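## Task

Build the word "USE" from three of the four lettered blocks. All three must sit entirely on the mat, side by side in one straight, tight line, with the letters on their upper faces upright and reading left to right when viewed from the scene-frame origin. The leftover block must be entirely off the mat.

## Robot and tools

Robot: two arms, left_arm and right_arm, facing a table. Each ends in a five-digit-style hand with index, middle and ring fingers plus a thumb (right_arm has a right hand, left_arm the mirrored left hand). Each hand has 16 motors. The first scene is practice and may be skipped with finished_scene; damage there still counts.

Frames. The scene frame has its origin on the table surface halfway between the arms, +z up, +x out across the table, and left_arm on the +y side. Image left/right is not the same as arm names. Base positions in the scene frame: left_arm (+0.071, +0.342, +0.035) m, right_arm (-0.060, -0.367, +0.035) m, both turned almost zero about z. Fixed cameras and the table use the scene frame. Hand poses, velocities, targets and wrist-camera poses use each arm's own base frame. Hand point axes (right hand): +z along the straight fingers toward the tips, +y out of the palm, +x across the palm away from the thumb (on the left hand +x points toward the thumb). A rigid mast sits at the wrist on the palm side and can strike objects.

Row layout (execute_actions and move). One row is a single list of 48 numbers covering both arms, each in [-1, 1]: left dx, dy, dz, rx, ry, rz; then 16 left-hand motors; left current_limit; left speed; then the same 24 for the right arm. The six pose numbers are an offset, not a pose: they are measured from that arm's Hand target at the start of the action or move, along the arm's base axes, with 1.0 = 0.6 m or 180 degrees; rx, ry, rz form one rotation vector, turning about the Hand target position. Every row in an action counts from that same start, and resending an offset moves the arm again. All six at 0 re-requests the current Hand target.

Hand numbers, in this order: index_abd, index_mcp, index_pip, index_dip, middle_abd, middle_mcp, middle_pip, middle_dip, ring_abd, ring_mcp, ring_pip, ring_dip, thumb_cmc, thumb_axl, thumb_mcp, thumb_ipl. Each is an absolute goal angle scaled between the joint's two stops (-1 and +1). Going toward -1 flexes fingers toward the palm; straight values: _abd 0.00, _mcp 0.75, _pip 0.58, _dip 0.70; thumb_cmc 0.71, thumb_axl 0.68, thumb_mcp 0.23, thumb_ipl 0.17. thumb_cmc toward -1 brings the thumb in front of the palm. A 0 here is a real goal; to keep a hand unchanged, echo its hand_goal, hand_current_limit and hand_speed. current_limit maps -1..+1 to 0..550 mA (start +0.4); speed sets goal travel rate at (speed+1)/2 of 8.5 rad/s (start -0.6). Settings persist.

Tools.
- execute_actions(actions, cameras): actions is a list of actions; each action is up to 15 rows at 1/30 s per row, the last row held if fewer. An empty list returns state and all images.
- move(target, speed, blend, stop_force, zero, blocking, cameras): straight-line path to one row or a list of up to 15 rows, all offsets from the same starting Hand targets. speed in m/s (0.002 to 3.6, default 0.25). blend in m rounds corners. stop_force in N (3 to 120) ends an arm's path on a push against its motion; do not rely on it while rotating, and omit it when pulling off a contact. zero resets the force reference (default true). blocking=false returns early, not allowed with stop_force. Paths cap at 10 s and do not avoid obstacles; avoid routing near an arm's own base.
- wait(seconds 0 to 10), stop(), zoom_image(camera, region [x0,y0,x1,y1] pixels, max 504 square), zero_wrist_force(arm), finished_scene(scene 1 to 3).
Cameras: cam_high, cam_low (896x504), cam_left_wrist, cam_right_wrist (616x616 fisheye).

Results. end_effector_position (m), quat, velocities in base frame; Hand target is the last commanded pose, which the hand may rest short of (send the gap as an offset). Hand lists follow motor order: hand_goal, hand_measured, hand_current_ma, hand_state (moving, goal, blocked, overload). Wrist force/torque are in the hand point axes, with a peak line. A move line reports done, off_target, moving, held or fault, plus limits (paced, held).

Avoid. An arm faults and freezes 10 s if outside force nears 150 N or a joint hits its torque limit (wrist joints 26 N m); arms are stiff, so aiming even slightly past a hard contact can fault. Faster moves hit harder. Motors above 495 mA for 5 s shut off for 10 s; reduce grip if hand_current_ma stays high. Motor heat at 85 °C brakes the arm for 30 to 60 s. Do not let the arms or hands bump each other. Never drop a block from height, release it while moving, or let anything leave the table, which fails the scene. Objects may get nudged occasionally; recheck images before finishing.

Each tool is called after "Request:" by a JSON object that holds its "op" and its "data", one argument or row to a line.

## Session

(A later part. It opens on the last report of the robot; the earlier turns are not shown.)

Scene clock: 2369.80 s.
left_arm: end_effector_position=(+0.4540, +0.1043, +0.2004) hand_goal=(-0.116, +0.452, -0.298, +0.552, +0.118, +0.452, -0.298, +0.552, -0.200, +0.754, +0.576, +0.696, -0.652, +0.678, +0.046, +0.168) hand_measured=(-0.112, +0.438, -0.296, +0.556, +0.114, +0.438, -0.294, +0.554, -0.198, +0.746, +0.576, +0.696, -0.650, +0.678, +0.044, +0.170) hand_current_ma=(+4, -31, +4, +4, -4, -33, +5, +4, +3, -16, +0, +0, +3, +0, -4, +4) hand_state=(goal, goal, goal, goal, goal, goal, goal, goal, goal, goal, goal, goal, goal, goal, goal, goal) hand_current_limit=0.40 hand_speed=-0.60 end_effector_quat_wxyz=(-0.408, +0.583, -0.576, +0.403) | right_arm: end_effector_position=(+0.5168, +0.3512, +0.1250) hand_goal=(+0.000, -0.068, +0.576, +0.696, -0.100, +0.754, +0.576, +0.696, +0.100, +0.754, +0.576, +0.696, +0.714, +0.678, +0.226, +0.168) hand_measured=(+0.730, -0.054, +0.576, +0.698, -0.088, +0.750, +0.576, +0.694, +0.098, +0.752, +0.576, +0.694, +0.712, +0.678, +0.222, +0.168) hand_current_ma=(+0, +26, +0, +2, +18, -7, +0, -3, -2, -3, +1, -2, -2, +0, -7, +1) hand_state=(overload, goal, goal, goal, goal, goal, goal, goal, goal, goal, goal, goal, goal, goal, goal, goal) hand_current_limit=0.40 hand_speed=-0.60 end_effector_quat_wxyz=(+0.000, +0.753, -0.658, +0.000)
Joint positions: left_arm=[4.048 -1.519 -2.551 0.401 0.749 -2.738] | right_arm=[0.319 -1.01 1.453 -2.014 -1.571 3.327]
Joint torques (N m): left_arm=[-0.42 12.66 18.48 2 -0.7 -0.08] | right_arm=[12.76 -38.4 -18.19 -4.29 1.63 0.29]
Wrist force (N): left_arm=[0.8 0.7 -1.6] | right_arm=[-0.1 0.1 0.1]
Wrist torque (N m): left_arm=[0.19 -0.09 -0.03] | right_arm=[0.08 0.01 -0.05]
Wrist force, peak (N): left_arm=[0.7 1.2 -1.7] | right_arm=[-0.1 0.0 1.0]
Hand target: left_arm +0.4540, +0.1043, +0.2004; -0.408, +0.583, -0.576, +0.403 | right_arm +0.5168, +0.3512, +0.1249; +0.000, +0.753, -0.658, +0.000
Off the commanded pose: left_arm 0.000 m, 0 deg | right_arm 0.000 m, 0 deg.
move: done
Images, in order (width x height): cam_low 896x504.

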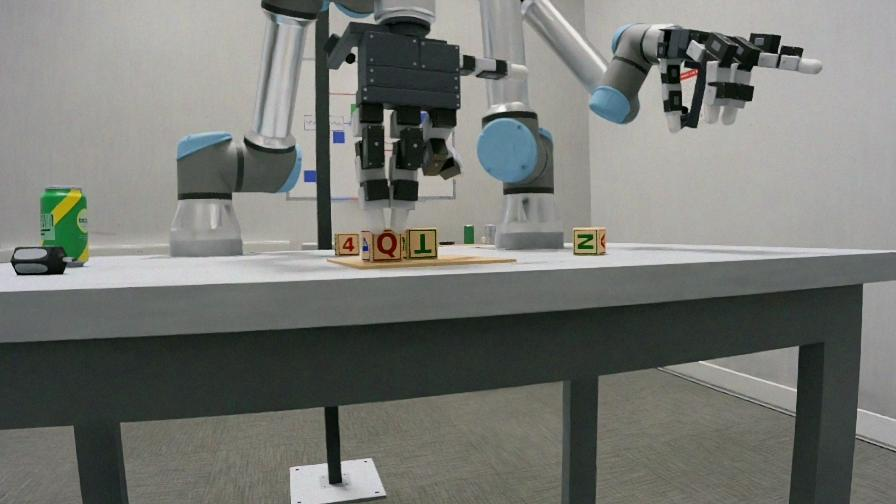

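Request:
{"op": "move", "data": {
  "target": [0,0,0,0,0,0,-0.116,0.452,-0.298,0.552,0.118,0.452,-0.298,0.552,-0.2,0.754,0.576,0.696,-0.652,0.678,0.046,0.168,0.4,-0.6,0,0,-0.0467,0,0,0,0,-0.068,0.576,0.696,-0.1,0.754,0.576,0.696,0.1,0.754,0.576,0.696,0.714,0.678,0.226,0.168,0.4,-0.6],
  "speed": 0.06,
  "stop_force": 5
}}

Request:
{"op": "move", "data": {
  "target": [0,0,0,0,0,0,-0.116,0.452,-0.298,0.552,0.118,0.452,-0.298,0.552,-0.2,0.754,0.576,0.696,-0.652,0.678,0.046,0.168,0.4,-0.6,-0.0512,-0.0069,0,0,0,0,0,-0.068,0.576,0.696,-0.1,0.754,0.576,0.696,0.1,0.754,0.576,0.696,0.714,0.678,0.226,0.168,0.4,-0.6],
  "speed": 0.05,
  "cameras": ["cam_low"]
}}

Request:
{"op": "zoom_image", "data": {
  "camera": "cam_low",
  "region": [320, 150, 480, 280]
}}

Scene clock: 2381.97 s.
left_arm: end_effector_position=(+0.4540, +0.1043, +0.2004) hand_goal=(-0.116, +0.452, -0.298, +0.552, +0.118, +0.452, -0.298, +0.552, -0.200, +0.754, +0.576, +0.696, -0.652, +0.678, +0.046, +0.168) hand_measured=(-0.112, +0.438, -0.296, +0.556, +0.114, +0.438, -0.294, +0.554, -0.198, +0.746, +0.576, +0.696, -0.650, +0.678, +0.044, +0.170) hand_current_ma=(+4, -31, +4, +4, -4, -33, +5, +4, +3, -16, +0, +0, +3, +0, -4, +4) hand_state=(goal, goal, goal, goal, goal, goal, goal, goal, goal, goal, goal, goal, goal, goal, goal, goal) hand_current_limit=0.40 hand_speed=-0.60 end_effector_quat_wxyz=(-0.408, +0.583, -0.576, +0.403) | right_arm: end_effector_position=(+0.5168, +0.3512, +0.0969) hand_goal=(+0.000, -0.068, +0.576, +0.696, -0.100, +0.754, +0.576, +0.696, +0.100, +0.754, +0.576, +0.696, +0.714, +0.678, +0.226, +0.168) hand_measured=(+0.730, -0.054, +0.576, +0.698, -0.088, +0.750, +0.576, +0.694, +0.098, +0.752, +0.576, +0.694, +0.712, +0.678, +0.222, +0.168) hand_current_ma=(+0, +26, +0, +2, +18, -7, +0, -3, -2, -3, +1, -2, -2, +0, -7, +1) hand_state=(overload, goal, goal, goal, goal, goal, goal, goal, goal, goal, goal, goal, goal, goal, goal, goal) hand_current_limit=0.40 hand_speed=-0.60 end_effector_quat_wxyz=(+0.000, +0.753, -0.658, +0.000)
Joint positions: left_arm=[4.048 -1.519 -2.551 0.401 0.749 -2.738] | right_arm=[0.319 -0.98 1.483 -2.074 -1.571 3.327]
Joint torques (N m): left_arm=[0.23 12.56 18.74 2.01 -0.71 -0.17] | right_arm=[10.58 -38.85 -17.53 -4.29 0.93 1.4]
Wrist force (N): left_arm=[0.8 0.9 -1.4] | right_arm=[-0.2 0.0 0.1]
Wrist torque (N m): left_arm=[0.19 -0.09 -0.04] | right_arm=[0.04 0.03 -0.08]
Wrist force, peak (N): left_arm=[0.8 0.8 -2.0] | right_arm=[-0.2 0.1 0.5]
Hand target: left_arm +0.4540, +0.1043, +0.2004; -0.408, +0.583, -0.576, +0.403 | right_arm +0.5168, +0.3512, +0.0969; +0.000, +0.753, -0.658, +0.000
Off the commanded pose: left_arm 0.000 m, 0 deg | right_arm 0.000 m, 0 deg.
move: done

Scene clock: 2383.03 s.
left_arm: end_effector_position=(+0.4540, +0.1043, +0.2004) hand_goal=(-0.116, +0.452, -0.298, +0.552, +0.118, +0.452, -0.298, +0.552, -0.200, +0.754, +0.576, +0.696, -0.652, +0.678, +0.046, +0.168) hand_measured=(-0.112, +0.438, -0.296, +0.556, +0.114, +0.438, -0.294, +0.554, -0.198, +0.746, +0.576, +0.696, -0.650, +0.678, +0.044, +0.170) hand_current_ma=(+4, -31, +4, +4, -4, -33, +5, +4, +3, -16, +0, +0, +3, +0, -4, +4) hand_state=(goal, goal, goal, goal, goal, goal, goal, goal, goal, goal, goal, goal, goal, goal, goal, goal) hand_current_limit=0.40 hand_speed=-0.60 end_effector_quat_wxyz=(-0.408, +0.583, -0.576, +0.403) | right_arm: end_effector_position=(+0.4861, +0.3471, +0.0969) hand_goal=(+0.000, -0.068, +0.576, +0.696, -0.100, +0.754, +0.576, +0.696, +0.100, +0.754, +0.576, +0.696, +0.714, +0.678, +0.226, +0.168) hand_measured=(+0.730, -0.054, +0.576, +0.698, -0.088, +0.750, +0.576, +0.694, +0.098, +0.752, +0.576, +0.694, +0.712, +0.678, +0.222, +0.168) hand_current_ma=(+0, +26, +0, +2, +17, -4, +0, -2, -2, -1, +1, -2, -2, +0, -7, +1) hand_state=(overload, goal, goal, goal, goal, goal, goal, goal, goal, goal, goal, goal, goal, goal, goal, goal) hand_current_limit=0.40 hand_speed=-0.60 end_effector_quat_wxyz=(+0.000, +0.753, -0.658, +0.000)
Joint positions: left_arm=[4.048 -1.519 -2.551 0.401 0.749 -2.738] | right_arm=[0.328 -1.04 1.582 -2.114 -1.571 3.336]
Joint torques (N m): left_arm=[0.49 12.15 19.21 2.08 -0.64 -0.15] | right_arm=[12.27 -57.53 -13.88 -4.26 -0.84 2.35]
Wrist force (N): left_arm=[0.7 0.8 -1.6] | right_arm=[-0.2 -0.1 0.4]
Wrist torque (N m): left_arm=[0.20 -0.08 -0.04] | right_arm=[0.04 0.01 -0.08]
Wrist force, peak (N): left_arm=[0.7 0.8 -1.9] | right_arm=[-0.2 0.3 0.5]
Hand target: left_arm +0.4540, +0.1043, +0.2004; -0.408, +0.583, -0.576, +0.403 | right_arm +0.4861, +0.3471, +0.0969; +0.000, +0.753, -0.658, +0.000
Off the commanded pose: left_arm 0.000 m, 0 deg | right_arm 0.000 m, 0 deg.
move: done
Images, in order (width x height): cam_low 896x504.

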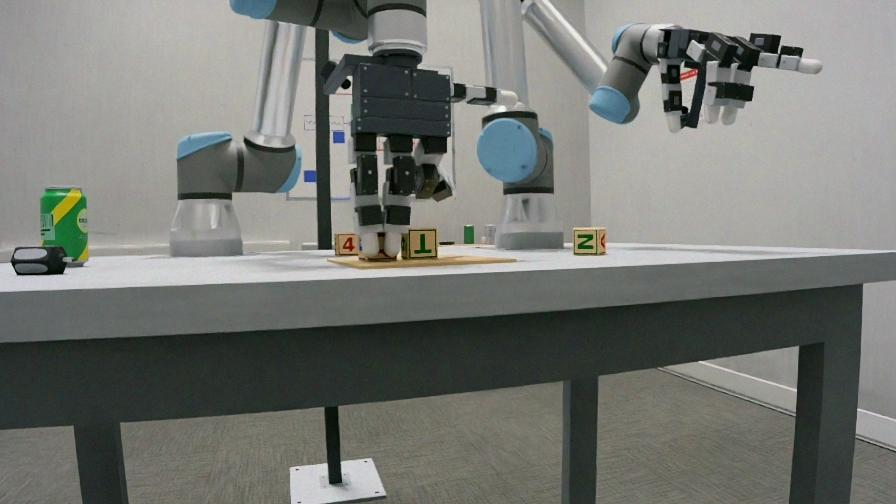

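Scaled by 3.150 from the camera's 896x504 image, which has a finer 1280x720 frame.

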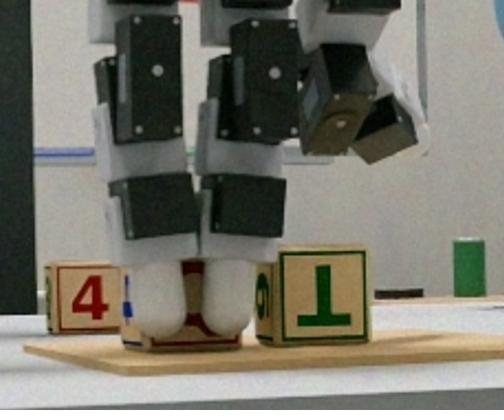

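Request:
{"op": "move", "data": {
  "target": [
    [0,0,0,0,0,0,-0.116,0.452,-0.298,0.552,0.118,0.452,-0.298,0.552,-0.2,0.754,0.576,0.696,-0.652,0.678,0.046,0.168,0.4,-0.6,0.0165,0.0022,0,0,0,0,0,-0.068,0.576,0.696,-0.1,0.754,0.576,0.696,0.1,0.754,0.576,0.696,0.714,0.678,0.226,0.168,0.4,-0.6],
    [0,0,0,0,0,0,-0.116,0.452,-0.298,0.552,0.118,0.452,-0.298,0.552,-0.2,0.754,0.576,0.696,-0.652,0.678,0.046,0.168,0.4,-0.6,0.0165,0.0022,0.15,0,0,0,0,-0.068,0.576,0.696,-0.1,0.754,0.576,0.696,0.1,0.754,0.576,0.696,0.714,0.678,0.226,0.168,0.4,-0.6],
    [0,0,0,0,0,0,-0.116,0.452,-0.298,0.552,0.118,0.452,-0.298,0.552,-0.2,0.754,0.576,0.696,-0.652,0.678,0.046,0.168,0.4,-0.6,0.1533,0.0047,0.15,0,0,-0.5,0,-0.068,0.576,0.696,-0.1,0.754,0.576,0.696,0.1,0.754,0.576,0.696,0.714,0.678,0.226,0.168,0.4,-0.6]
  ],
  "speed": 0.3,
  "blend": [0.003,0.01,0],
  "cameras": ["cam_low","cam_high"]
}}

Request:
{"op": "zoom_image", "data": {
  "camera": "cam_low",
  "region": [320, 150, 480, 280]
}}

Scene clock: 2410.17 s.
left_arm: end_effector_position=(+0.4540, +0.1043, +0.2004) hand_goal=(-0.116, +0.452, -0.298, +0.552, +0.118, +0.452, -0.298, +0.552, -0.200, +0.754, +0.576, +0.696, -0.652, +0.678, +0.046, +0.168) hand_measured=(-0.112, +0.438, -0.296, +0.556, +0.114, +0.438, -0.294, +0.554, -0.198, +0.746, +0.576, +0.696, -0.650, +0.678, +0.044, +0.170) hand_current_ma=(+4, -31, +4, +4, -4, -33, +5, +4, +3, -16, +0, +0, +3, +0, -4, +4) hand_state=(goal, goal, goal, goal, goal, goal, goal, goal, goal, goal, goal, goal, goal, goal, goal, goal) hand_current_limit=0.40 hand_speed=-0.60 end_effector_quat_wxyz=(-0.408, +0.583, -0.576, +0.403) | right_arm: end_effector_position=(+0.5780, +0.3499, +0.1869) hand_goal=(+0.000, -0.068, +0.576, +0.696, -0.100, +0.754, +0.576, +0.696, +0.100, +0.754, +0.576, +0.696, +0.714, +0.678, +0.226, +0.168) hand_measured=(+0.730, -0.056, +0.576, +0.698, -0.088, +0.750, +0.576, +0.694, +0.098, +0.752, +0.576, +0.694, +0.712, +0.678, +0.222, +0.168) hand_current_ma=(+0, +24, +0, +2, +17, -4, +0, -2, -2, -1, +1, -2, -2, +0, -7, +1) hand_state=(overload, goal, goal, goal, goal, goal, goal, goal, goal, goal, goal, goal, goal, goal, goal, goal) hand_current_limit=0.40 hand_speed=-0.60 end_effector_quat_wxyz=(+0.000, -0.067, +0.998, +0.000)
Joint positions: left_arm=[4.048 -1.519 -2.551 0.401 0.749 -2.738] | right_arm=[0.219 -1.219 1.598 -1.949 -1.572 4.798]
Joint torques (N m): left_arm=[-0.42 11.39 19.13 1.9 -0.76 -0.15] | right_arm=[11.95 -51.41 -17.52 -4.55 -1.93 2.12]
Wrist force (N): left_arm=[0.5 1.0 -1.6] | right_arm=[-0.2 -0.2 0.0]
Wrist torque (N m): left_arm=[0.22 -0.06 -0.06] | right_arm=[0.01 0.04 -0.07]
Wrist force, peak (N): left_arm=[0.8 0.7 -2.1] | right_arm=[-0.1 -0.4 2.3]
Hand target: left_arm +0.4540, +0.1043, +0.2004; -0.408, +0.583, -0.576, +0.403 | right_arm +0.5780, +0.3499, +0.1869; +0.000, -0.067, +0.998, +0.000
Off the commanded pose: left_arm 0.000 m, 0 deg | right_arm 0.000 m, 0 deg.
move: done
Images, in order (width x height): cam_high 896x504, cam_low 896x504.

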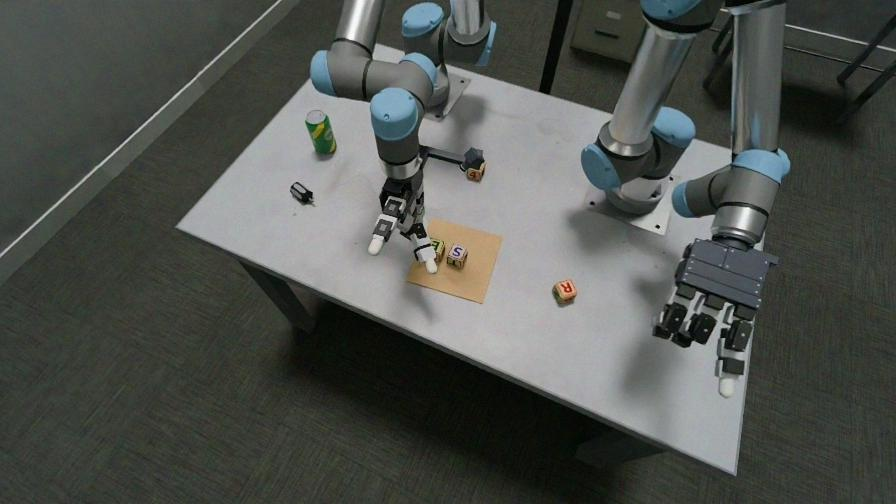

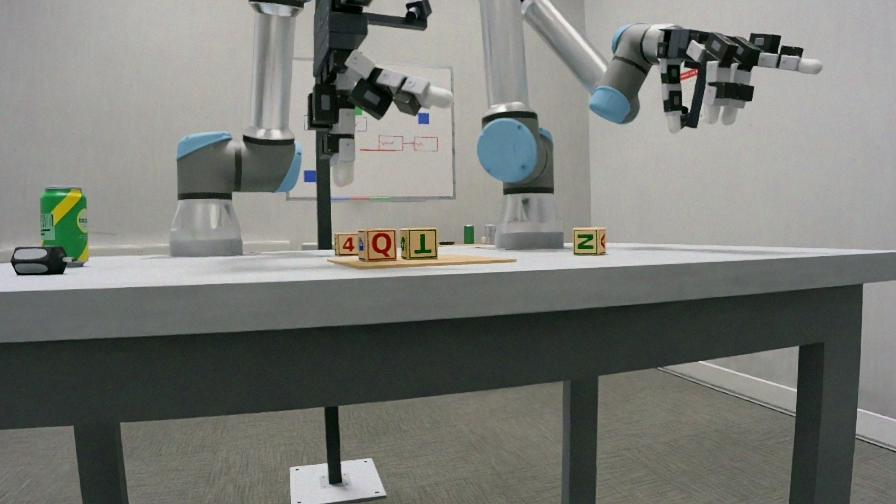

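Scaled by 3.150 from the camera's 896x504 image, which has a finer 1280x720 frame.

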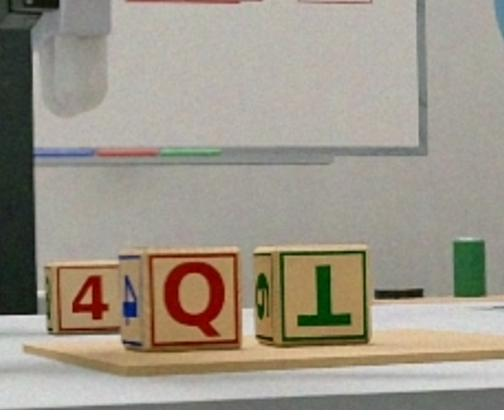

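Request:
{"op": "move", "data": {
  "target": [0,0,0,0,0,0,-0.116,0.452,-0.298,0.552,0.118,0.452,-0.298,0.552,-0.2,0.754,0.576,0.696,-0.652,0.678,0.046,0.168,0.4,-0.6,0,0,-0.15,0,0,0,0,-0.068,0.576,0.696,-0.1,0.754,0.576,0.696,0.1,0.754,0.576,0.696,0.714,0.678,0.226,0.168,0.4,-0.6],
  "speed": 0.08,
  "stop_force": 5,
  "cameras": ["cam_low"]
}}

Request:
{"op": "zoom_image", "data": {
  "camera": "cam_low",
  "region": [320, 150, 480, 280]
}}

Request:
{"op": "move", "data": {
  "target": [0,0,0,0,0,0,-0.116,0.452,-0.298,0.552,0.118,0.452,-0.298,0.552,-0.2,0.754,0.576,0.696,-0.652,0.678,0.046,0.168,0.4,-0.6,-0.0058,0.0428,0,0,0,0,0,-0.068,0.576,0.696,-0.1,0.754,0.576,0.696,0.1,0.754,0.576,0.696,0.714,0.678,0.226,0.168,0.4,-0.6],
  "speed": 0.04,
  "cameras": ["cam_low"]
}}

Request:
{"op": "zoom_image", "data": {
  "camera": "cam_low",
  "region": [320, 150, 480, 280]
}}

Scene clock: 2424.60 s.
left_arm: end_effector_position=(+0.4540, +0.1043, +0.2004) hand_goal=(-0.116, +0.452, -0.298, +0.552, +0.118, +0.452, -0.298, +0.552, -0.200, +0.754, +0.576, +0.696, -0.652, +0.678, +0.046, +0.168) hand_measured=(-0.112, +0.438, -0.296, +0.556, +0.114, +0.438, -0.294, +0.554, -0.198, +0.746, +0.576, +0.696, -0.650, +0.678, +0.044, +0.170) hand_current_ma=(+4, -31, +4, +4, -4, -33, +5, +4, +3, -16, +0, +0, +3, +0, -4, +4) hand_state=(goal, goal, goal, goal, goal, goal, goal, goal, goal, goal, goal, goal, goal, goal, goal, goal) hand_current_limit=0.40 hand_speed=-0.60 end_effector_quat_wxyz=(-0.408, +0.583, -0.576, +0.403) | right_arm: end_effector_position=(+0.5780, +0.3499, +0.0969) hand_goal=(+0.000, -0.068, +0.576, +0.696, -0.100, +0.754, +0.576, +0.696, +0.100, +0.754, +0.576, +0.696, +0.714, +0.678, +0.226, +0.168) hand_measured=(+0.730, -0.056, +0.576, +0.698, -0.088, +0.750, +0.576, +0.694, +0.098, +0.752, +0.576, +0.694, +0.712, +0.678, +0.222, +0.168) hand_current_ma=(+0, +24, +0, +2, +17, -4, +0, -2, -2, -1, +1, -2, -2, +0, -7, +1) hand_state=(overload, goal, goal, goal, goal, goal, goal, goal, goal, goal, goal, goal, goal, goal, goal, goal) hand_current_limit=0.40 hand_speed=-0.60 end_effector_quat_wxyz=(+0.000, -0.067, +0.998, +0.000)
Joint positions: left_arm=[4.048 -1.519 -2.551 0.401 0.749 -2.738] | right_arm=[0.219 -1.12 1.711 -2.161 -1.572 4.798]
Joint torques (N m): left_arm=[-0.08 11.57 18.61 1.97 -0.5 -0.21] | right_arm=[1.33 -32.56 -15.76 -4.45 1.62 2.24]
Wrist force (N): left_arm=[0.8 0.9 -1.6] | right_arm=[-0.3 0.0 0.3]
Wrist torque (N m): left_arm=[0.21 -0.11 -0.04] | right_arm=[0.01 0.05 -0.08]
Wrist force, peak (N): left_arm=[0.9 1.0 -1.9] | right_arm=[-0.4 -0.2 0.7]
Hand target: left_arm +0.4540, +0.1043, +0.2004; -0.408, +0.583, -0.576, +0.403 | right_arm +0.5780, +0.3499, +0.0969; +0.000, -0.067, +0.998, +0.000
Off the commanded pose: left_arm 0.000 m, 0 deg | right_arm 0.000 m, 0 deg.
move: done
Images, in order (width x height): cam_low 896x504.

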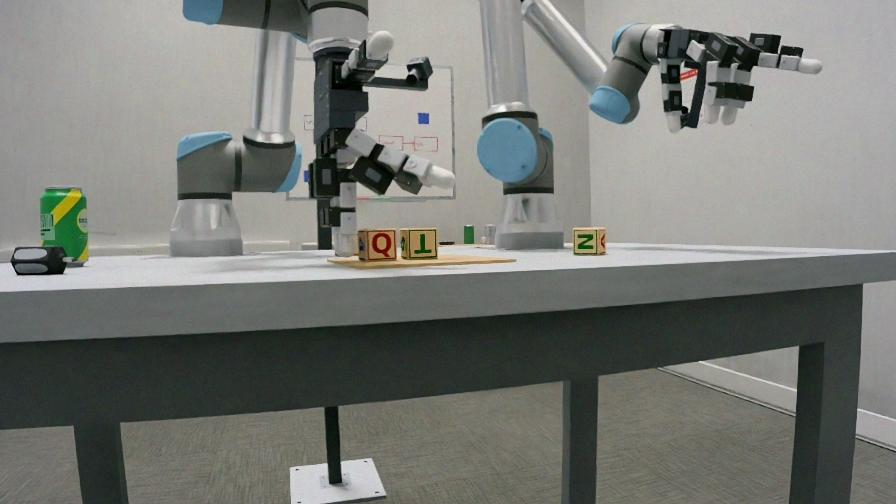

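Scaled by 3.150 from the camera's 896x504 image, which has a finer 1280x720 frame.

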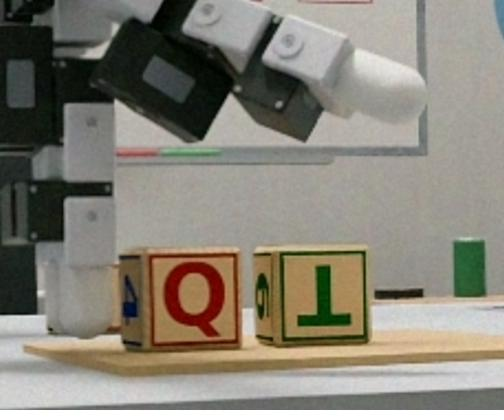

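Scene clock: 2425.60 s.
left_arm: end_effector_position=(+0.4540, +0.1043, +0.2004) hand_goal=(-0.116, +0.452, -0.298, +0.552, +0.118, +0.452, -0.298, +0.552, -0.200, +0.754, +0.576, +0.696, -0.652, +0.678, +0.046, +0.168) hand_measured=(-0.112, +0.438, -0.296, +0.556, +0.114, +0.438, -0.294, +0.554, -0.198, +0.746, +0.576, +0.696, -0.650, +0.678, +0.044, +0.170) hand_current_ma=(+4, -31, +4, +4, -4, -33, +5, +4, +3, -16, +0, +0, +3, +0, -4, +4) hand_state=(goal, goal, goal, goal, goal, goal, goal, goal, goal, goal, goal, goal, goal, goal, goal, goal) hand_current_limit=0.40 hand_speed=-0.60 end_effector_quat_wxyz=(-0.408, +0.583, -0.576, +0.403) | right_arm: end_effector_position=(+0.5746, +0.3755, +0.0969) hand_goal=(+0.000, -0.068, +0.576, +0.696, -0.100, +0.754, +0.576, +0.696, +0.100, +0.754, +0.576, +0.696, +0.714, +0.678, +0.226, +0.168) hand_measured=(+0.730, -0.056, +0.576, +0.698, -0.088, +0.752, +0.576, +0.694, +0.098, +0.754, +0.576, +0.694, +0.712, +0.678, +0.222, +0.168) hand_current_ma=(+0, +24, +0, +2, +17, -2, +0, -2, -2, +0, +1, -2, -2, +0, -7, +1) hand_state=(overload, goal, goal, goal, goal, goal, goal, goal, goal, goal, goal, goal, goal, goal, goal, goal) hand_current_limit=0.40 hand_speed=-0.60 end_effector_quat_wxyz=(+0.000, -0.067, +0.998, +0.000)
Joint positions: left_arm=[4.048 -1.519 -2.551 0.401 0.749 -2.738] | right_arm=[0.261 -1.104 1.685 -2.152 -1.572 4.84]
Joint torques (N m): left_arm=[0.24 12.51 19.76 1.99 -0.56 -0.25] | right_arm=[12.57 -31.75 -29.25 -1.24 1.05 2.45]
Wrist force (N): left_arm=[1.0 0.9 -1.5] | right_arm=[-0.2 -0.1 -0.2]
Wrist torque (N m): left_arm=[0.22 -0.13 -0.01] | right_arm=[0.12 0.07 -0.09]
Wrist force, peak (N): left_arm=[0.5 1.0 -1.9] | right_arm=[-0.2 -0.4 0.4]
Hand target: left_arm +0.4540, +0.1043, +0.2004; -0.408, +0.583, -0.576, +0.403 | right_arm +0.5746, +0.3756, +0.0969; +0.000, -0.067, +0.998, +0.000
Off the commanded pose: left_arm 0.000 m, 0 deg | right_arm 0.000 m, 0 deg.
move: done
Images, in order (width x height): cam_low 896x504.

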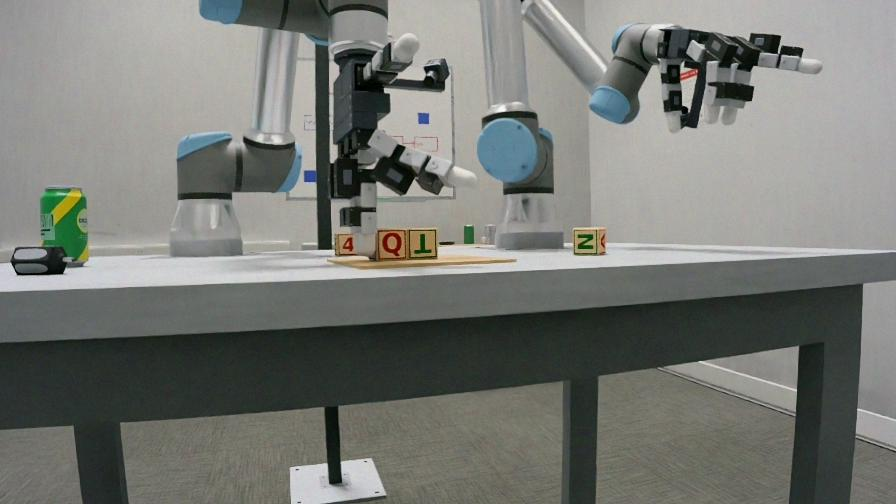

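Scaled by 3.150 from the camera's 896x504 image, which has a finer 1280x720 frame.

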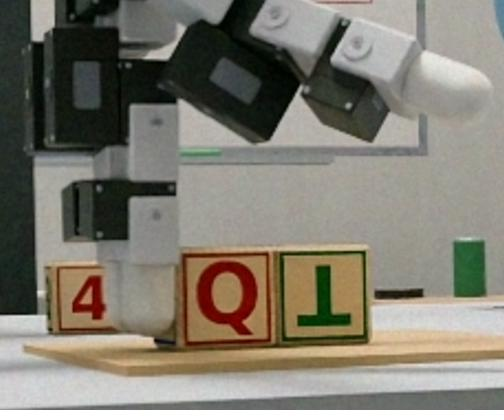

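Request:
{"op": "move", "data": {
  "target": [
    [0,0,0,0,0,0,-0.116,0.452,-0.298,0.552,0.118,0.452,-0.298,0.552,-0.2,0.754,0.576,0.696,-0.652,0.678,0.046,0.168,0.4,-0.6,0.0022,-0.0165,0,0,0,0,0,-0.068,0.576,0.696,-0.1,0.754,0.576,0.696,0.1,0.754,0.576,0.696,0.714,0.678,0.226,0.168,0.4,-0.6],
    [0,0,0,0,0,0,-0.116,0.452,-0.298,0.552,0.118,0.452,-0.298,0.552,-0.2,0.754,0.576,0.696,-0.652,0.678,0.046,0.168,0.4,-0.6,0.0022,-0.0165,0.15,0,0,0,0,-0.068,0.576,0.696,-0.1,0.754,0.576,0.696,0.1,0.754,0.576,0.696,0.714,0.678,0.226,0.168,0.4,-0.6],
    [0,0,0,0,0,0,-0.116,0.452,-0.298,0.552,0.118,0.452,-0.298,0.552,-0.2,0.754,0.576,0.696,-0.652,0.678,0.046,0.168,0.4,-0.6,-0.241,-0.126,0.15,0,0,0.75,0,-0.068,0.576,0.696,-0.1,0.754,0.576,0.696,0.1,0.754,0.576,0.696,0.714,0.678,0.226,0.168,0.4,-0.6],
    [0,0,0,0,0,0,-0.116,0.452,-0.298,0.552,0.118,0.452,-0.298,0.552,-0.2,0.754,0.576,0.696,-0.652,0.678,0.046,0.168,0.4,-0.6,-0.478,-0.2073,0.15,0,0,-0.5,0,-0.068,0.576,0.696,-0.1,0.754,0.576,0.696,0.1,0.754,0.576,0.696,0.714,0.678,0.226,0.168,0.4,-0.6]
  ],
  "speed": [0.1,0.2,0.5,0.5],
  "blend": [0.003,0.02,0.05,0],
  "cameras": ["cam_low","cam_high"]
}}

Request:
{"op": "zoom_image", "data": {
  "camera": "cam_high",
  "region": [415, 140, 535, 290]
}}

Scene clock: 2468.20 s.
left_arm: end_effector_position=(+0.4540, +0.1043, +0.2004) hand_goal=(-0.116, +0.452, -0.298, +0.552, +0.118, +0.452, -0.298, +0.552, -0.200, +0.754, +0.576, +0.696, -0.652, +0.678, +0.046, +0.168) hand_measured=(-0.112, +0.438, -0.296, +0.556, +0.114, +0.438, -0.294, +0.554, -0.198, +0.746, +0.576, +0.696, -0.650, +0.678, +0.044, +0.170) hand_current_ma=(+4, -31, +4, +4, -4, -33, +5, +4, +3, -16, +0, +0, +3, +0, -4, +4) hand_state=(goal, goal, goal, goal, goal, goal, goal, goal, goal, goal, goal, goal, goal, goal, goal, goal) hand_current_limit=0.40 hand_speed=-0.60 end_effector_quat_wxyz=(-0.408, +0.583, -0.576, +0.403) | right_arm: end_effector_position=(+0.2878, +0.2512, +0.1869) hand_goal=(+0.000, -0.068, +0.576, +0.696, -0.100, +0.754, +0.576, +0.696, +0.100, +0.754, +0.576, +0.696, +0.714, +0.678, +0.226, +0.168) hand_measured=(+0.730, -0.056, +0.576, +0.698, -0.088, +0.752, +0.576, +0.694, +0.098, +0.754, +0.576, +0.694, +0.712, +0.678, +0.222, +0.168) hand_current_ma=(+0, +24, +0, +2, +17, -2, +0, -2, -2, +0, +1, -2, -2, +0, -7, +1) hand_state=(overload, goal, goal, goal, goal, goal, goal, goal, goal, goal, goal, goal, goal, goal, goal, goal) hand_current_limit=0.40 hand_speed=-0.60 end_effector_quat_wxyz=(+0.000, +0.658, +0.753, +0.000)
Joint positions: left_arm=[4.048 -1.519 -2.551 0.401 0.749 -2.738] | right_arm=[0.502 -1.969 2.327 -1.929 -1.57 0.369]
Joint torques (N m): left_arm=[0.07 11.68 20.11 2.23 -0.58 -0.15] | right_arm=[-12.07 -16.13 -18.41 -1.21 2.06 -2.12]
Wrist force (N): left_arm=[0.5 0.7 -1.6] | right_arm=[0.0 -0.2 0.1]
Wrist torque (N m): left_arm=[0.18 -0.06 -0.06] | right_arm=[0.04 0.01 0.07]
Wrist force, peak (N): left_arm=[0.8 1.1 -1.8] | right_arm=[0.1 -0.2 1.9]
Hand target: left_arm +0.4540, +0.1043, +0.2004; -0.408, +0.583, -0.576, +0.403 | right_arm +0.2878, +0.2512, +0.1869; +0.000, +0.658, +0.753, +0.000
Off the commanded pose: left_arm 0.000 m, 0 deg | right_arm 0.000 m, 0 deg.
move: done
Images, in order (width x height): cam_high 896x504, cam_low 896x504.

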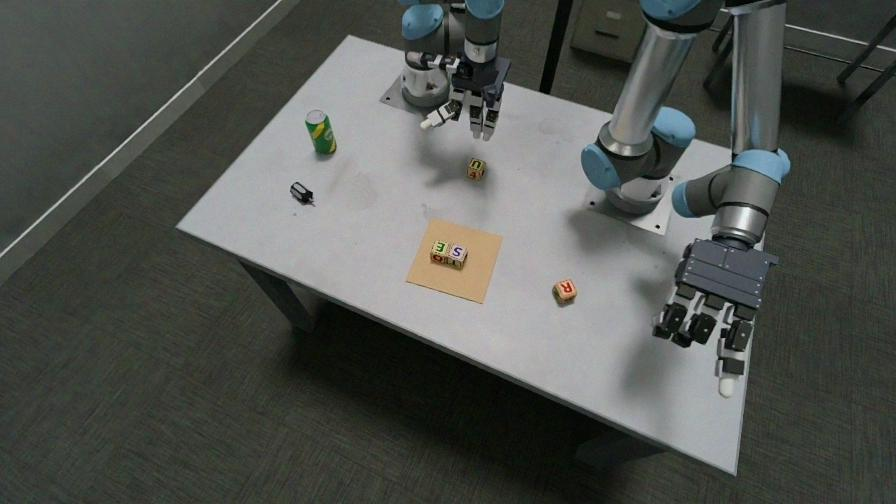

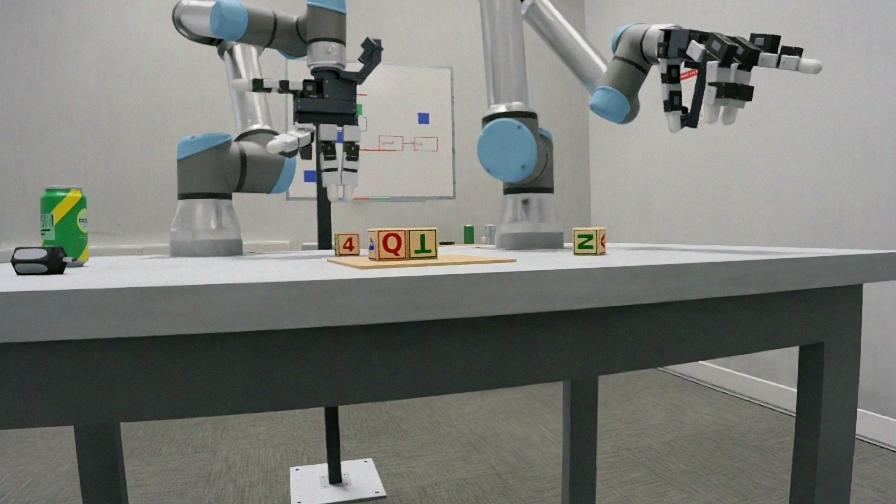

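Scaled by 3.360 from the camera's 896x504 image, which has a finer 1280x720 frame.

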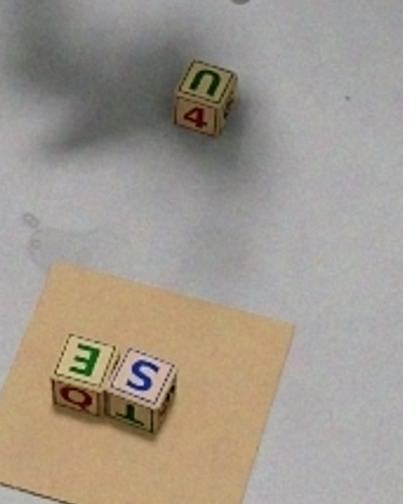

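Request:
{"op": "move", "data": {
  "target": [0,0,0,0,0,0,-0.116,0.452,-0.298,0.552,0.118,0.452,-0.298,0.552,-0.2,0.754,0.576,0.696,-0.652,0.678,0.046,0.168,0.4,-0.6,0,0,-0.1533,0,0,0,0,-0.068,0.576,0.696,-0.1,0.754,0.576,0.696,0.1,0.754,0.576,0.696,0.714,0.678,0.226,0.168,0.4,-0.6],
  "speed": 0.08,
  "stop_force": 5,
  "cameras": ["cam_low"]
}}

Request:
{"op": "move", "data": {
  "target": [0,0,0,0,0,0,-0.116,0.452,-0.298,0.552,0.118,0.452,-0.298,0.552,-0.2,0.754,0.576,0.696,-0.652,0.678,0.046,0.168,0.4,-0.6,0.1817,0.0244,0,0,0,0,0,-0.068,0.576,0.696,-0.1,0.754,0.576,0.696,0.1,0.754,0.576,0.696,0.714,0.678,0.226,0.168,0.4,-0.6],
  "speed": 0.08,
  "cameras": ["cam_low"]
}}

Request:
{"op": "zoom_image", "data": {
  "camera": "cam_low",
  "region": [300, 150, 480, 280]
}}

Scene clock: 2482.47 s.
left_arm: end_effector_position=(+0.4540, +0.1043, +0.2004) hand_goal=(-0.116, +0.452, -0.298, +0.552, +0.118, +0.452, -0.298, +0.552, -0.200, +0.754, +0.576, +0.696, -0.652, +0.678, +0.046, +0.168) hand_measured=(-0.112, +0.438, -0.296, +0.556, +0.114, +0.438, -0.294, +0.554, -0.198, +0.746, +0.576, +0.696, -0.650, +0.678, +0.044, +0.170) hand_current_ma=(+4, -31, +4, +4, -4, -33, +5, +4, +3, -16, +0, +0, +3, +0, -4, +4) hand_state=(goal, goal, goal, goal, goal, goal, goal, goal, goal, goal, goal, goal, goal, goal, goal, goal) hand_current_limit=0.40 hand_speed=-0.60 end_effector_quat_wxyz=(-0.408, +0.583, -0.576, +0.403) | right_arm: end_effector_position=(+0.2878, +0.2512, +0.0949) hand_goal=(+0.000, -0.068, +0.576, +0.696, -0.100, +0.754, +0.576, +0.696, +0.100, +0.754, +0.576, +0.696, +0.714, +0.678, +0.226, +0.168) hand_measured=(+0.730, -0.056, +0.576, +0.698, -0.088, +0.752, +0.576, +0.694, +0.098, +0.754, +0.576, +0.694, +0.712, +0.678, +0.222, +0.168) hand_current_ma=(+0, +24, +0, +2, +17, -2, +0, -2, -2, +0, +1, -2, -2, +0, -7, +1) hand_state=(overload, goal, goal, goal, goal, goal, goal, goal, goal, goal, goal, goal, goal, goal, goal, goal) hand_current_limit=0.40 hand_speed=-0.60 end_effector_quat_wxyz=(+0.000, +0.658, +0.753, +0.000)
Joint positions: left_arm=[4.048 -1.519 -2.551 0.401 0.749 -2.738] | right_arm=[0.502 -1.805 2.5 -2.265 -1.57 0.369]
Joint torques (N m): left_arm=[0.31 12.81 20.51 2.08 -0.63 -0.05] | right_arm=[12.65 1.46 -14.45 -4.46 -1.96 2.27]
Wrist force (N): left_arm=[0.7 0.9 -1.7] | right_arm=[-0.1 -0.1 0.1]
Wrist torque (N m): left_arm=[0.22 -0.08 -0.05] | right_arm=[0.05 0.02 0.05]
Wrist force, peak (N): left_arm=[0.8 1.1 -1.9] | right_arm=[0.1 0.0 0.7]
Hand target: left_arm +0.4540, +0.1043, +0.2004; -0.408, +0.583, -0.576, +0.403 | right_arm +0.2878, +0.2512, +0.0949; +0.000, +0.658, +0.753, +0.000
Off the commanded pose: left_arm 0.000 m, 0 deg | right_arm 0.000 m, 0 deg.
move: done
Images, in order (width x height): cam_low 896x504.

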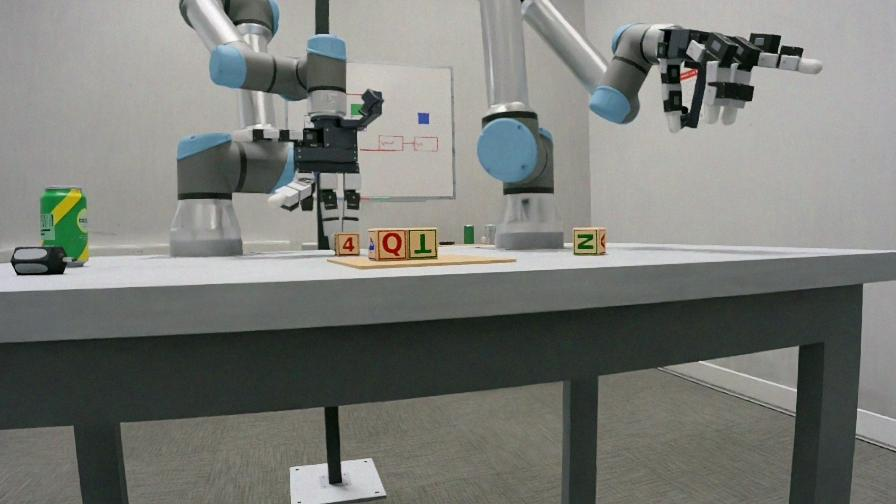

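Scene clock: 2484.33 s.
left_arm: end_effector_position=(+0.4540, +0.1043, +0.2004) hand_goal=(-0.116, +0.452, -0.298, +0.552, +0.118, +0.452, -0.298, +0.552, -0.200, +0.754, +0.576, +0.696, -0.652, +0.678, +0.046, +0.168) hand_measured=(-0.112, +0.438, -0.296, +0.556, +0.114, +0.438, -0.294, +0.554, -0.198, +0.746, +0.576, +0.696, -0.650, +0.678, +0.044, +0.170) hand_current_ma=(+4, -31, +4, +4, -4, -33, +5, +4, +3, -16, +0, +0, +3, +0, -4, +4) hand_state=(goal, goal, goal, goal, goal, goal, goal, goal, goal, goal, goal, goal, goal, goal, goal, goal) hand_current_limit=0.40 hand_speed=-0.60 end_effector_quat_wxyz=(-0.408, +0.583, -0.576, +0.403) | right_arm: end_effector_position=(+0.3967, +0.2658, +0.0949) hand_goal=(+0.000, -0.068, +0.576, +0.696, -0.100, +0.754, +0.576, +0.696, +0.100, +0.754, +0.576, +0.696, +0.714, +0.678, +0.226, +0.168) hand_measured=(+0.730, -0.056, +0.576, +0.698, -0.088, +0.752, +0.576, +0.694, +0.098, +0.754, +0.576, +0.694, +0.712, +0.678, +0.222, +0.168) hand_current_ma=(+0, +24, +0, +2, +17, -1, +0, -2, -2, +0, +1, -2, -2, +0, -7, +1) hand_state=(overload, goal, goal, goal, goal, goal, goal, goal, goal, goal, goal, goal, goal, goal, goal, goal) hand_current_limit=0.40 hand_speed=-0.60 end_effector_quat_wxyz=(+0.000, +0.658, +0.753, +0.000)
Joint positions: left_arm=[4.048 -1.519 -2.551 0.401 0.749 -2.738] | right_arm=[0.403 -1.564 2.299 -2.305 -1.57 0.269]
Joint torques (N m): left_arm=[0.54 12.38 19.89 2.14 -0.62 -0.16] | right_arm=[-11.63 -11.82 -28.6 -4.43 -1.89 -1.94]
Wrist force (N): left_arm=[0.7 0.5 -1.6] | right_arm=[0.3 -0.5 -0.3]
Wrist torque (N m): left_arm=[0.16 -0.08 -0.03] | right_arm=[0.04 0.00 0.10]
Wrist force, peak (N): left_arm=[0.7 1.0 -1.8] | right_arm=[0.1 -1.0 0.1]
Hand target: left_arm +0.4540, +0.1043, +0.2004; -0.408, +0.583, -0.576, +0.403 | right_arm +0.3968, +0.2658, +0.0949; +0.000, +0.658, +0.753, +0.000
Off the commanded pose: left_arm 0.000 m, 0 deg | right_arm 0.000 m, 0 deg.
move: done
Images, in order (width x height): cam_low 896x504.

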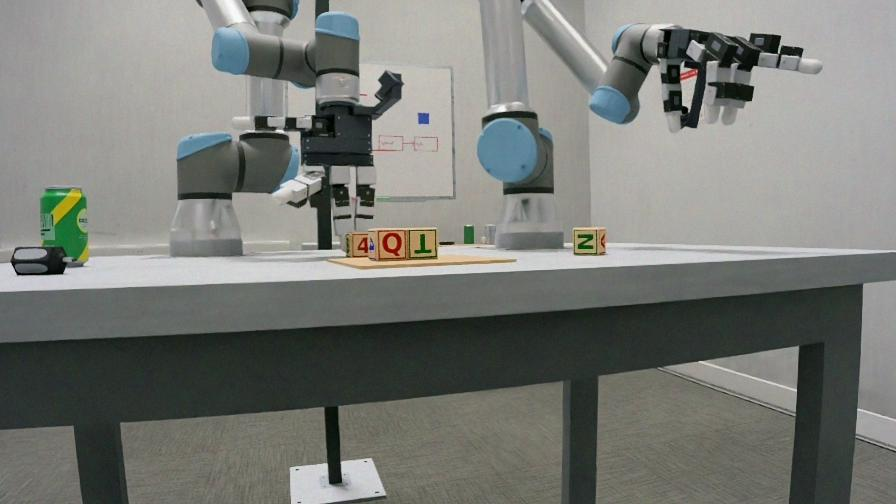

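Scaled by 2.800 from the camera's 896x504 image, which has a finer 1280x720 frame.

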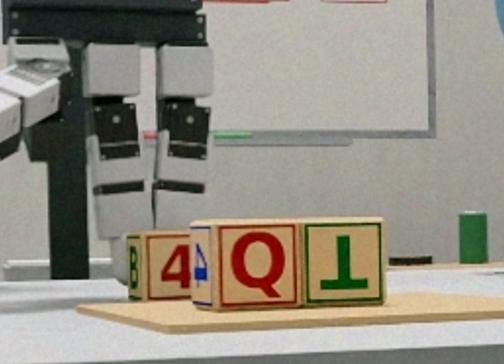

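Request:
{"op": "move", "data": {
  "target": [
    [0,0,0,0,0,0,-0.116,0.452,-0.298,0.552,0.118,0.452,-0.298,0.552,-0.2,0.754,0.576,0.696,-0.652,0.678,0.046,0.168,0.4,-0.6,-0.0248,-0.0033,0,0,0,0,0,-0.068,0.576,0.696,-0.1,0.754,0.576,0.696,0.1,0.754,0.576,0.696,0.714,0.678,0.226,0.168,0.4,-0.6],
    [0,0,0,0,0,0,-0.116,0.452,-0.298,0.552,0.118,0.452,-0.298,0.552,-0.2,0.754,0.576,0.696,-0.652,0.678,0.046,0.168,0.4,-0.6,-0.0248,-0.0033,0.15,0,0,0,0,-0.068,0.576,0.696,-0.1,0.754,0.576,0.696,0.1,0.754,0.576,0.696,0.714,0.678,0.226,0.168,0.4,-0.6],
    [0,0,0,0,0,0,-0.116,0.452,-0.298,0.552,0.118,0.452,-0.298,0.552,-0.2,0.754,0.576,0.696,-0.652,0.678,0.046,0.168,0.4,-0.6,0.0053,-0.5263,0.2083,0,0,0,0,-0.068,0.576,0.696,-0.1,0.754,0.576,0.696,0.1,0.754,0.576,0.696,0.714,0.678,0.226,0.168,0.4,-0.6]
  ],
  "speed": [0.1,0.3,0.4],
  "blend": [0.003,0.02,0],
  "cameras": ["cam_high"]
}}

Request:
{"op": "zoom_image", "data": {
  "camera": "cam_high",
  "region": [430, 180, 490, 225]
}}

Request:
{"op": "zoom_image", "data": {
  "camera": "cam_high",
  "region": [420, 230, 480, 275]
}}

Scene clock: 2511.60 s.
left_arm: end_effector_position=(+0.4540, +0.1043, +0.2004) hand_goal=(-0.116, +0.452, -0.298, +0.552, +0.118, +0.452, -0.298, +0.552, -0.200, +0.754, +0.576, +0.696, -0.652, +0.678, +0.046, +0.168) hand_measured=(-0.112, +0.438, -0.296, +0.556, +0.114, +0.438, -0.294, +0.554, -0.198, +0.746, +0.576, +0.696, -0.650, +0.678, +0.044, +0.170) hand_current_ma=(+4, -31, +4, +4, -4, -33, +5, +4, +3, -16, +0, +0, +3, +0, -4, +4) hand_state=(goal, goal, goal, goal, goal, goal, goal, goal, goal, goal, goal, goal, goal, goal, goal, goal) hand_current_limit=0.40 hand_speed=-0.60 end_effector_quat_wxyz=(-0.408, +0.583, -0.576, +0.403) | right_arm: end_effector_position=(+0.4000, -0.0499, +0.2199) hand_goal=(+0.000, -0.068, +0.576, +0.696, -0.100, +0.754, +0.576, +0.696, +0.100, +0.754, +0.576, +0.696, +0.714, +0.678, +0.226, +0.168) hand_measured=(+0.730, -0.056, +0.576, +0.698, -0.088, +0.752, +0.576, +0.694, +0.098, +0.754, +0.576, +0.694, +0.712, +0.678, +0.222, +0.168) hand_current_ma=(+0, +23, +0, +2, +17, -1, +0, -2, -2, +0, +1, -2, -2, +0, -7, +1) hand_state=(overload, goal, goal, goal, goal, goal, goal, goal, goal, goal, goal, goal, goal, goal, goal, goal) hand_current_limit=0.40 hand_speed=-0.60 end_effector_quat_wxyz=(+0.000, +0.658, +0.753, +0.000)
Joint positions: left_arm=[4.048 -1.519 -2.551 0.401 0.749 -2.738] | right_arm=[-0.56 -2.049 2.281 -1.802 -1.571 -0.693]
Joint torques (N m): left_arm=[-0.69 12.19 19.8 2.02 -0.74 -0.31] | right_arm=[-10.53 6.78 -33.25 -1.2 1.86 -1.64]
Wrist force (N): left_arm=[0.9 0.9 -1.7] | right_arm=[0.0 0.1 -0.3]
Wrist torque (N m): left_arm=[0.22 -0.12 -0.02] | right_arm=[0.08 0.01 0.08]
Wrist force, peak (N): left_arm=[0.9 0.9 -1.9] | right_arm=[1.7 -0.1 -1.1]
Hand target: left_arm +0.4540, +0.1043, +0.2004; -0.408, +0.583, -0.576, +0.403 | right_arm +0.4000, -0.0500, +0.2199; +0.000, +0.658, +0.753, +0.000
Off the commanded pose: left_arm 0.000 m, 0 deg | right_arm 0.000 m, 0 deg.
move: done
Images, in order (width x height): cam_high 896x504.

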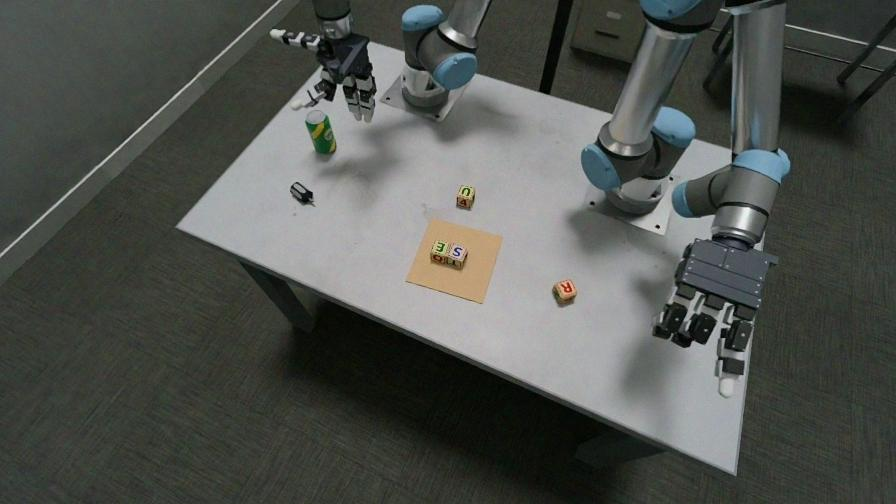

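Scaled by 8.400 from the camera's 896x504 image, which has a finer 1280x720 frame.

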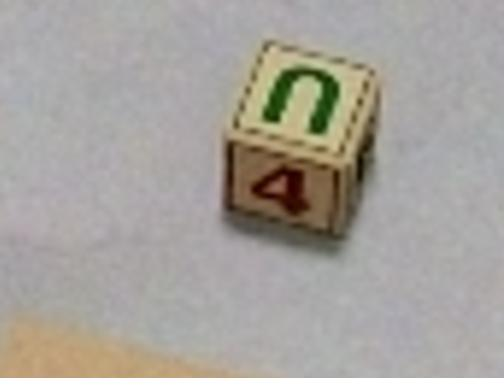

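Scaled by 8.400 from the camera's 896x504 image, which has a finer 1280x720 frame.

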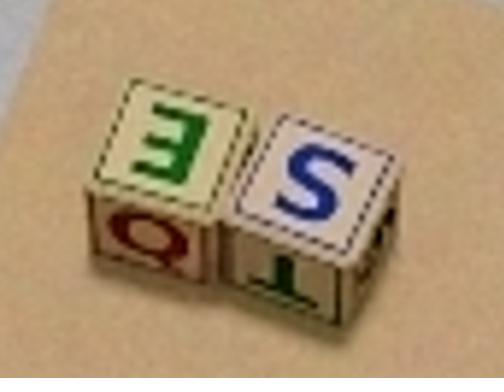

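Request:
{"op": "move", "data": {
  "target": [
    [-0.316,-0.843,-0.1,0,0,0.0322,-0.116,0.452,-0.298,0.552,0.118,0.452,-0.298,0.552,-0.2,0.754,0.576,0.696,-0.652,0.678,0.046,0.168,0.4,-0.6,0,0,0,0,0,0,0,-0.068,0.576,0.696,-0.1,0.754,0.576,0.696,0.1,0.754,0.576,0.696,0.714,0.678,0.226,0.168,0.4,-0.6]
  ],
  "speed": [0.35]
}}

Request:
{"op": "move", "data": {
  "target": [0,0,-0.15,0,0,0,-0.116,0.452,-0.298,0.552,0.118,0.452,-0.298,0.552,-0.2,0.754,0.576,0.696,-0.652,0.678,0.046,0.168,0.4,-0.6,0,0,0,0,0,0,0,-0.068,0.576,0.696,-0.1,0.754,0.576,0.696,0.1,0.754,0.576,0.696,0.714,0.678,0.226,0.168,0.4,-0.6],
  "speed": 0.06,
  "stop_force": 5,
  "cameras": ["cam_low","cam_left_wrist"]
}}

Request:
{"op": "zoom_image", "data": {
  "camera": "cam_low",
  "region": [300, 150, 480, 280]
}}

Scene clock: 2542.50 s.
left_arm: end_effector_position=(+0.2789, -0.3417, +0.1492) hand_goal=(-0.116, +0.452, -0.298, +0.552, +0.118, +0.452, -0.298, +0.552, -0.200, +0.754, +0.576, +0.696, -0.652, +0.678, +0.046, +0.168) hand_measured=(-0.114, +0.440, -0.296, +0.554, +0.116, +0.438, -0.296, +0.554, -0.198, +0.744, +0.576, +0.696, -0.650, +0.678, +0.044, +0.170) hand_current_ma=(+3, -27, +3, +4, -2, -29, +4, +3, +2, -20, +0, +0, +2, +0, -2, +3) hand_state=(goal, goal, goal, goal, goal, goal, goal, goal, goal, goal, goal, goal, goal, goal, goal, goal) hand_current_limit=0.40 hand_speed=-0.60 end_effector_quat_wxyz=(-0.373, +0.586, -0.578, +0.429) | right_arm: end_effector_position=(+0.4000, -0.0500, +0.2199) hand_goal=(+0.000, -0.068, +0.576, +0.696, -0.100, +0.754, +0.576, +0.696, +0.100, +0.754, +0.576, +0.696, +0.714, +0.678, +0.226, +0.168) hand_measured=(+0.730, -0.056, +0.576, +0.698, -0.088, +0.752, +0.576, +0.694, +0.098, +0.754, +0.576, +0.694, +0.712, +0.678, +0.222, +0.168) hand_current_ma=(+0, +23, +0, +2, +17, -1, +0, -2, -2, +0, +1, -2, -2, +0, -7, +1) hand_state=(overload, goal, goal, goal, goal, goal, goal, goal, goal, goal, goal, goal, goal, goal, goal, goal) hand_current_limit=0.40 hand_speed=-0.60 end_effector_quat_wxyz=(+0.000, +0.658, +0.753, +0.000)
Joint positions: left_arm=[2.315 -1.768 -2.533 0.676 2.274 -3.544] | right_arm=[-0.56 -2.049 2.281 -1.802 -1.571 -0.694]
Joint torques (N m): left_arm=[11.01 32.51 0.79 3.36 -0.74 2.05] | right_arm=[-11.53 7.2 -32.56 -1.31 2.13 -2.01]
Wrist force (N): left_arm=[0.5 0.9 -1.8] | right_arm=[0.2 0.0 -0.1]
Wrist torque (N m): left_arm=[0.24 -0.07 -0.03] | right_arm=[0.06 -0.01 0.08]
Wrist force, peak (N): left_arm=[9.3 5.5 -1.7] | right_arm=[0.3 -0.3 -0.2]
Hand target: left_arm +0.2790, -0.3417, +0.1492; -0.373, +0.586, -0.578, +0.429 (not the last commanded pose) | right_arm +0.4000, -0.0500, +0.2199; +0.000, +0.658, +0.753, +0.000
Off the commanded pose: left_arm 0.062 m, 10 deg | right_arm 0.000 m, 0 deg.
move: held (left_arm; a check stopped the path); limits=held
pose unreachable (left arm): on one or more control steps of this call, first in action 0 (counted from 0), this arm could not follow its commanded pose, so it was not sent that pose on those steps. It may still have moved: this result reports where it is.
cause: moving toward the commanded pose would bring two parts of the arm too close to each other (joints 4 (wrist 1) to 6 (wrist 3) lie between them).

Scene clock: 2545.00 s.
left_arm: end_effector_position=(+0.2790, -0.3417, +0.0592) hand_goal=(-0.116, +0.452, -0.298, +0.552, +0.118, +0.452, -0.298, +0.552, -0.200, +0.754, +0.576, +0.696, -0.652, +0.678, +0.046, +0.168) hand_measured=(-0.114, +0.440, -0.296, +0.554, +0.116, +0.438, -0.296, +0.554, -0.198, +0.744, +0.576, +0.696, -0.650, +0.678, +0.044, +0.170) hand_current_ma=(+3, -27, +3, +4, -2, -29, +4, +3, +2, -20, +0, +0, +2, +0, -2, +3) hand_state=(goal, goal, goal, goal, goal, goal, goal, goal, goal, goal, goal, goal, goal, goal, goal, goal) hand_current_limit=0.40 hand_speed=-0.60 end_effector_quat_wxyz=(-0.373, +0.586, -0.578, +0.429) | right_arm: end_effector_position=(+0.4000, -0.0500, +0.2199) hand_goal=(+0.000, -0.068, +0.576, +0.696, -0.100, +0.754, +0.576, +0.696, +0.100, +0.754, +0.576, +0.696, +0.714, +0.678, +0.226, +0.168) hand_measured=(+0.730, -0.056, +0.576, +0.698, -0.088, +0.752, +0.576, +0.694, +0.098, +0.754, +0.576, +0.694, +0.712, +0.678, +0.222, +0.168) hand_current_ma=(+0, +23, +0, +2, +17, -1, +0, -2, -2, +0, +1, -2, -2, +0, -7, +1) hand_state=(overload, goal, goal, goal, goal, goal, goal, goal, goal, goal, goal, goal, goal, goal, goal, goal) hand_current_limit=0.40 hand_speed=-0.60 end_effector_quat_wxyz=(+0.000, +0.658, +0.753, +0.000)
Joint positions: left_arm=[2.315 -2.134 -2.545 1.054 2.274 -3.544] | right_arm=[-0.56 -2.049 2.281 -1.802 -1.571 -0.694]
Joint torques (N m): left_arm=[-10.02 14 12.06 3.42 -0.09 2.14] | right_arm=[-12.08 6.28 -32.75 -1.4 1.98 -1.98]
Wrist force (N): left_arm=[0.7 1.2 -1.7] | right_arm=[0.1 0.0 -0.1]
Wrist torque (N m): left_arm=[0.27 -0.07 -0.02] | right_arm=[0.05 -0.01 0.08]
Wrist force, peak (N): left_arm=[0.5 1.3 -2.0] | right_arm=[0.2 -0.1 -0.4]
Hand target: left_arm +0.2790, -0.3417, +0.0592; -0.373, +0.586, -0.578, +0.429 | right_arm +0.4000, -0.0500, +0.2199; +0.000, +0.658, +0.753, +0.000
Off the commanded pose: left_arm 0.000 m, 0 deg | right_arm 0.000 m, 0 deg.
move: done
camera_calibration:
cam_left_wrist: T_world_to_cam=[[0.264711, 0.780164, 0.566809, 0.12874], [-0.559389, -0.354549, 0.749252, -0.0619941], [0.785501, -0.515402, 0.342562, -0.298728], [0, 0, 0, 1]] pos_world=[0.165893, -0.276384, 0.075811]
Images, in order (width x height): cam_low 896x504, cam_left_wrist 616x616.

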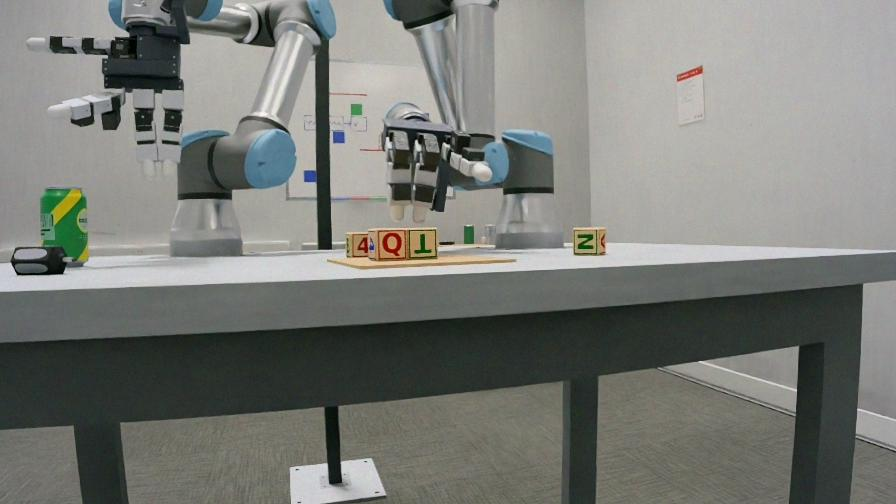

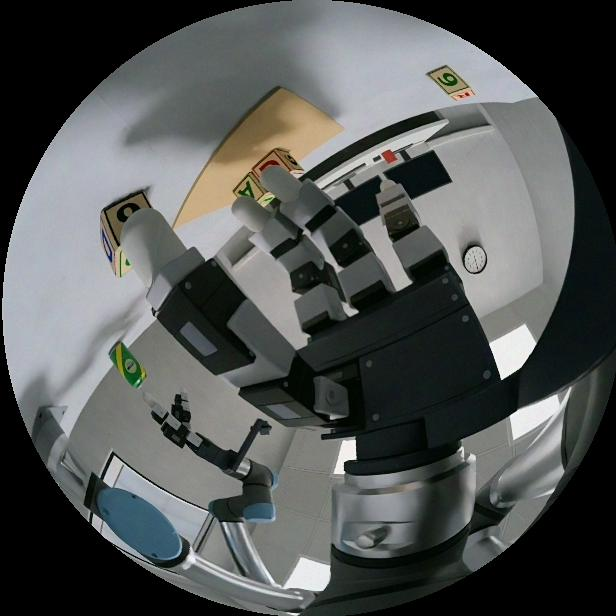

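Scaled by 2.800 from the camera's 896x504 image, which has a finer 1280x720 frame.

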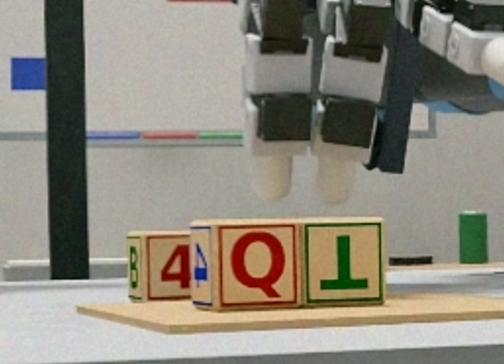

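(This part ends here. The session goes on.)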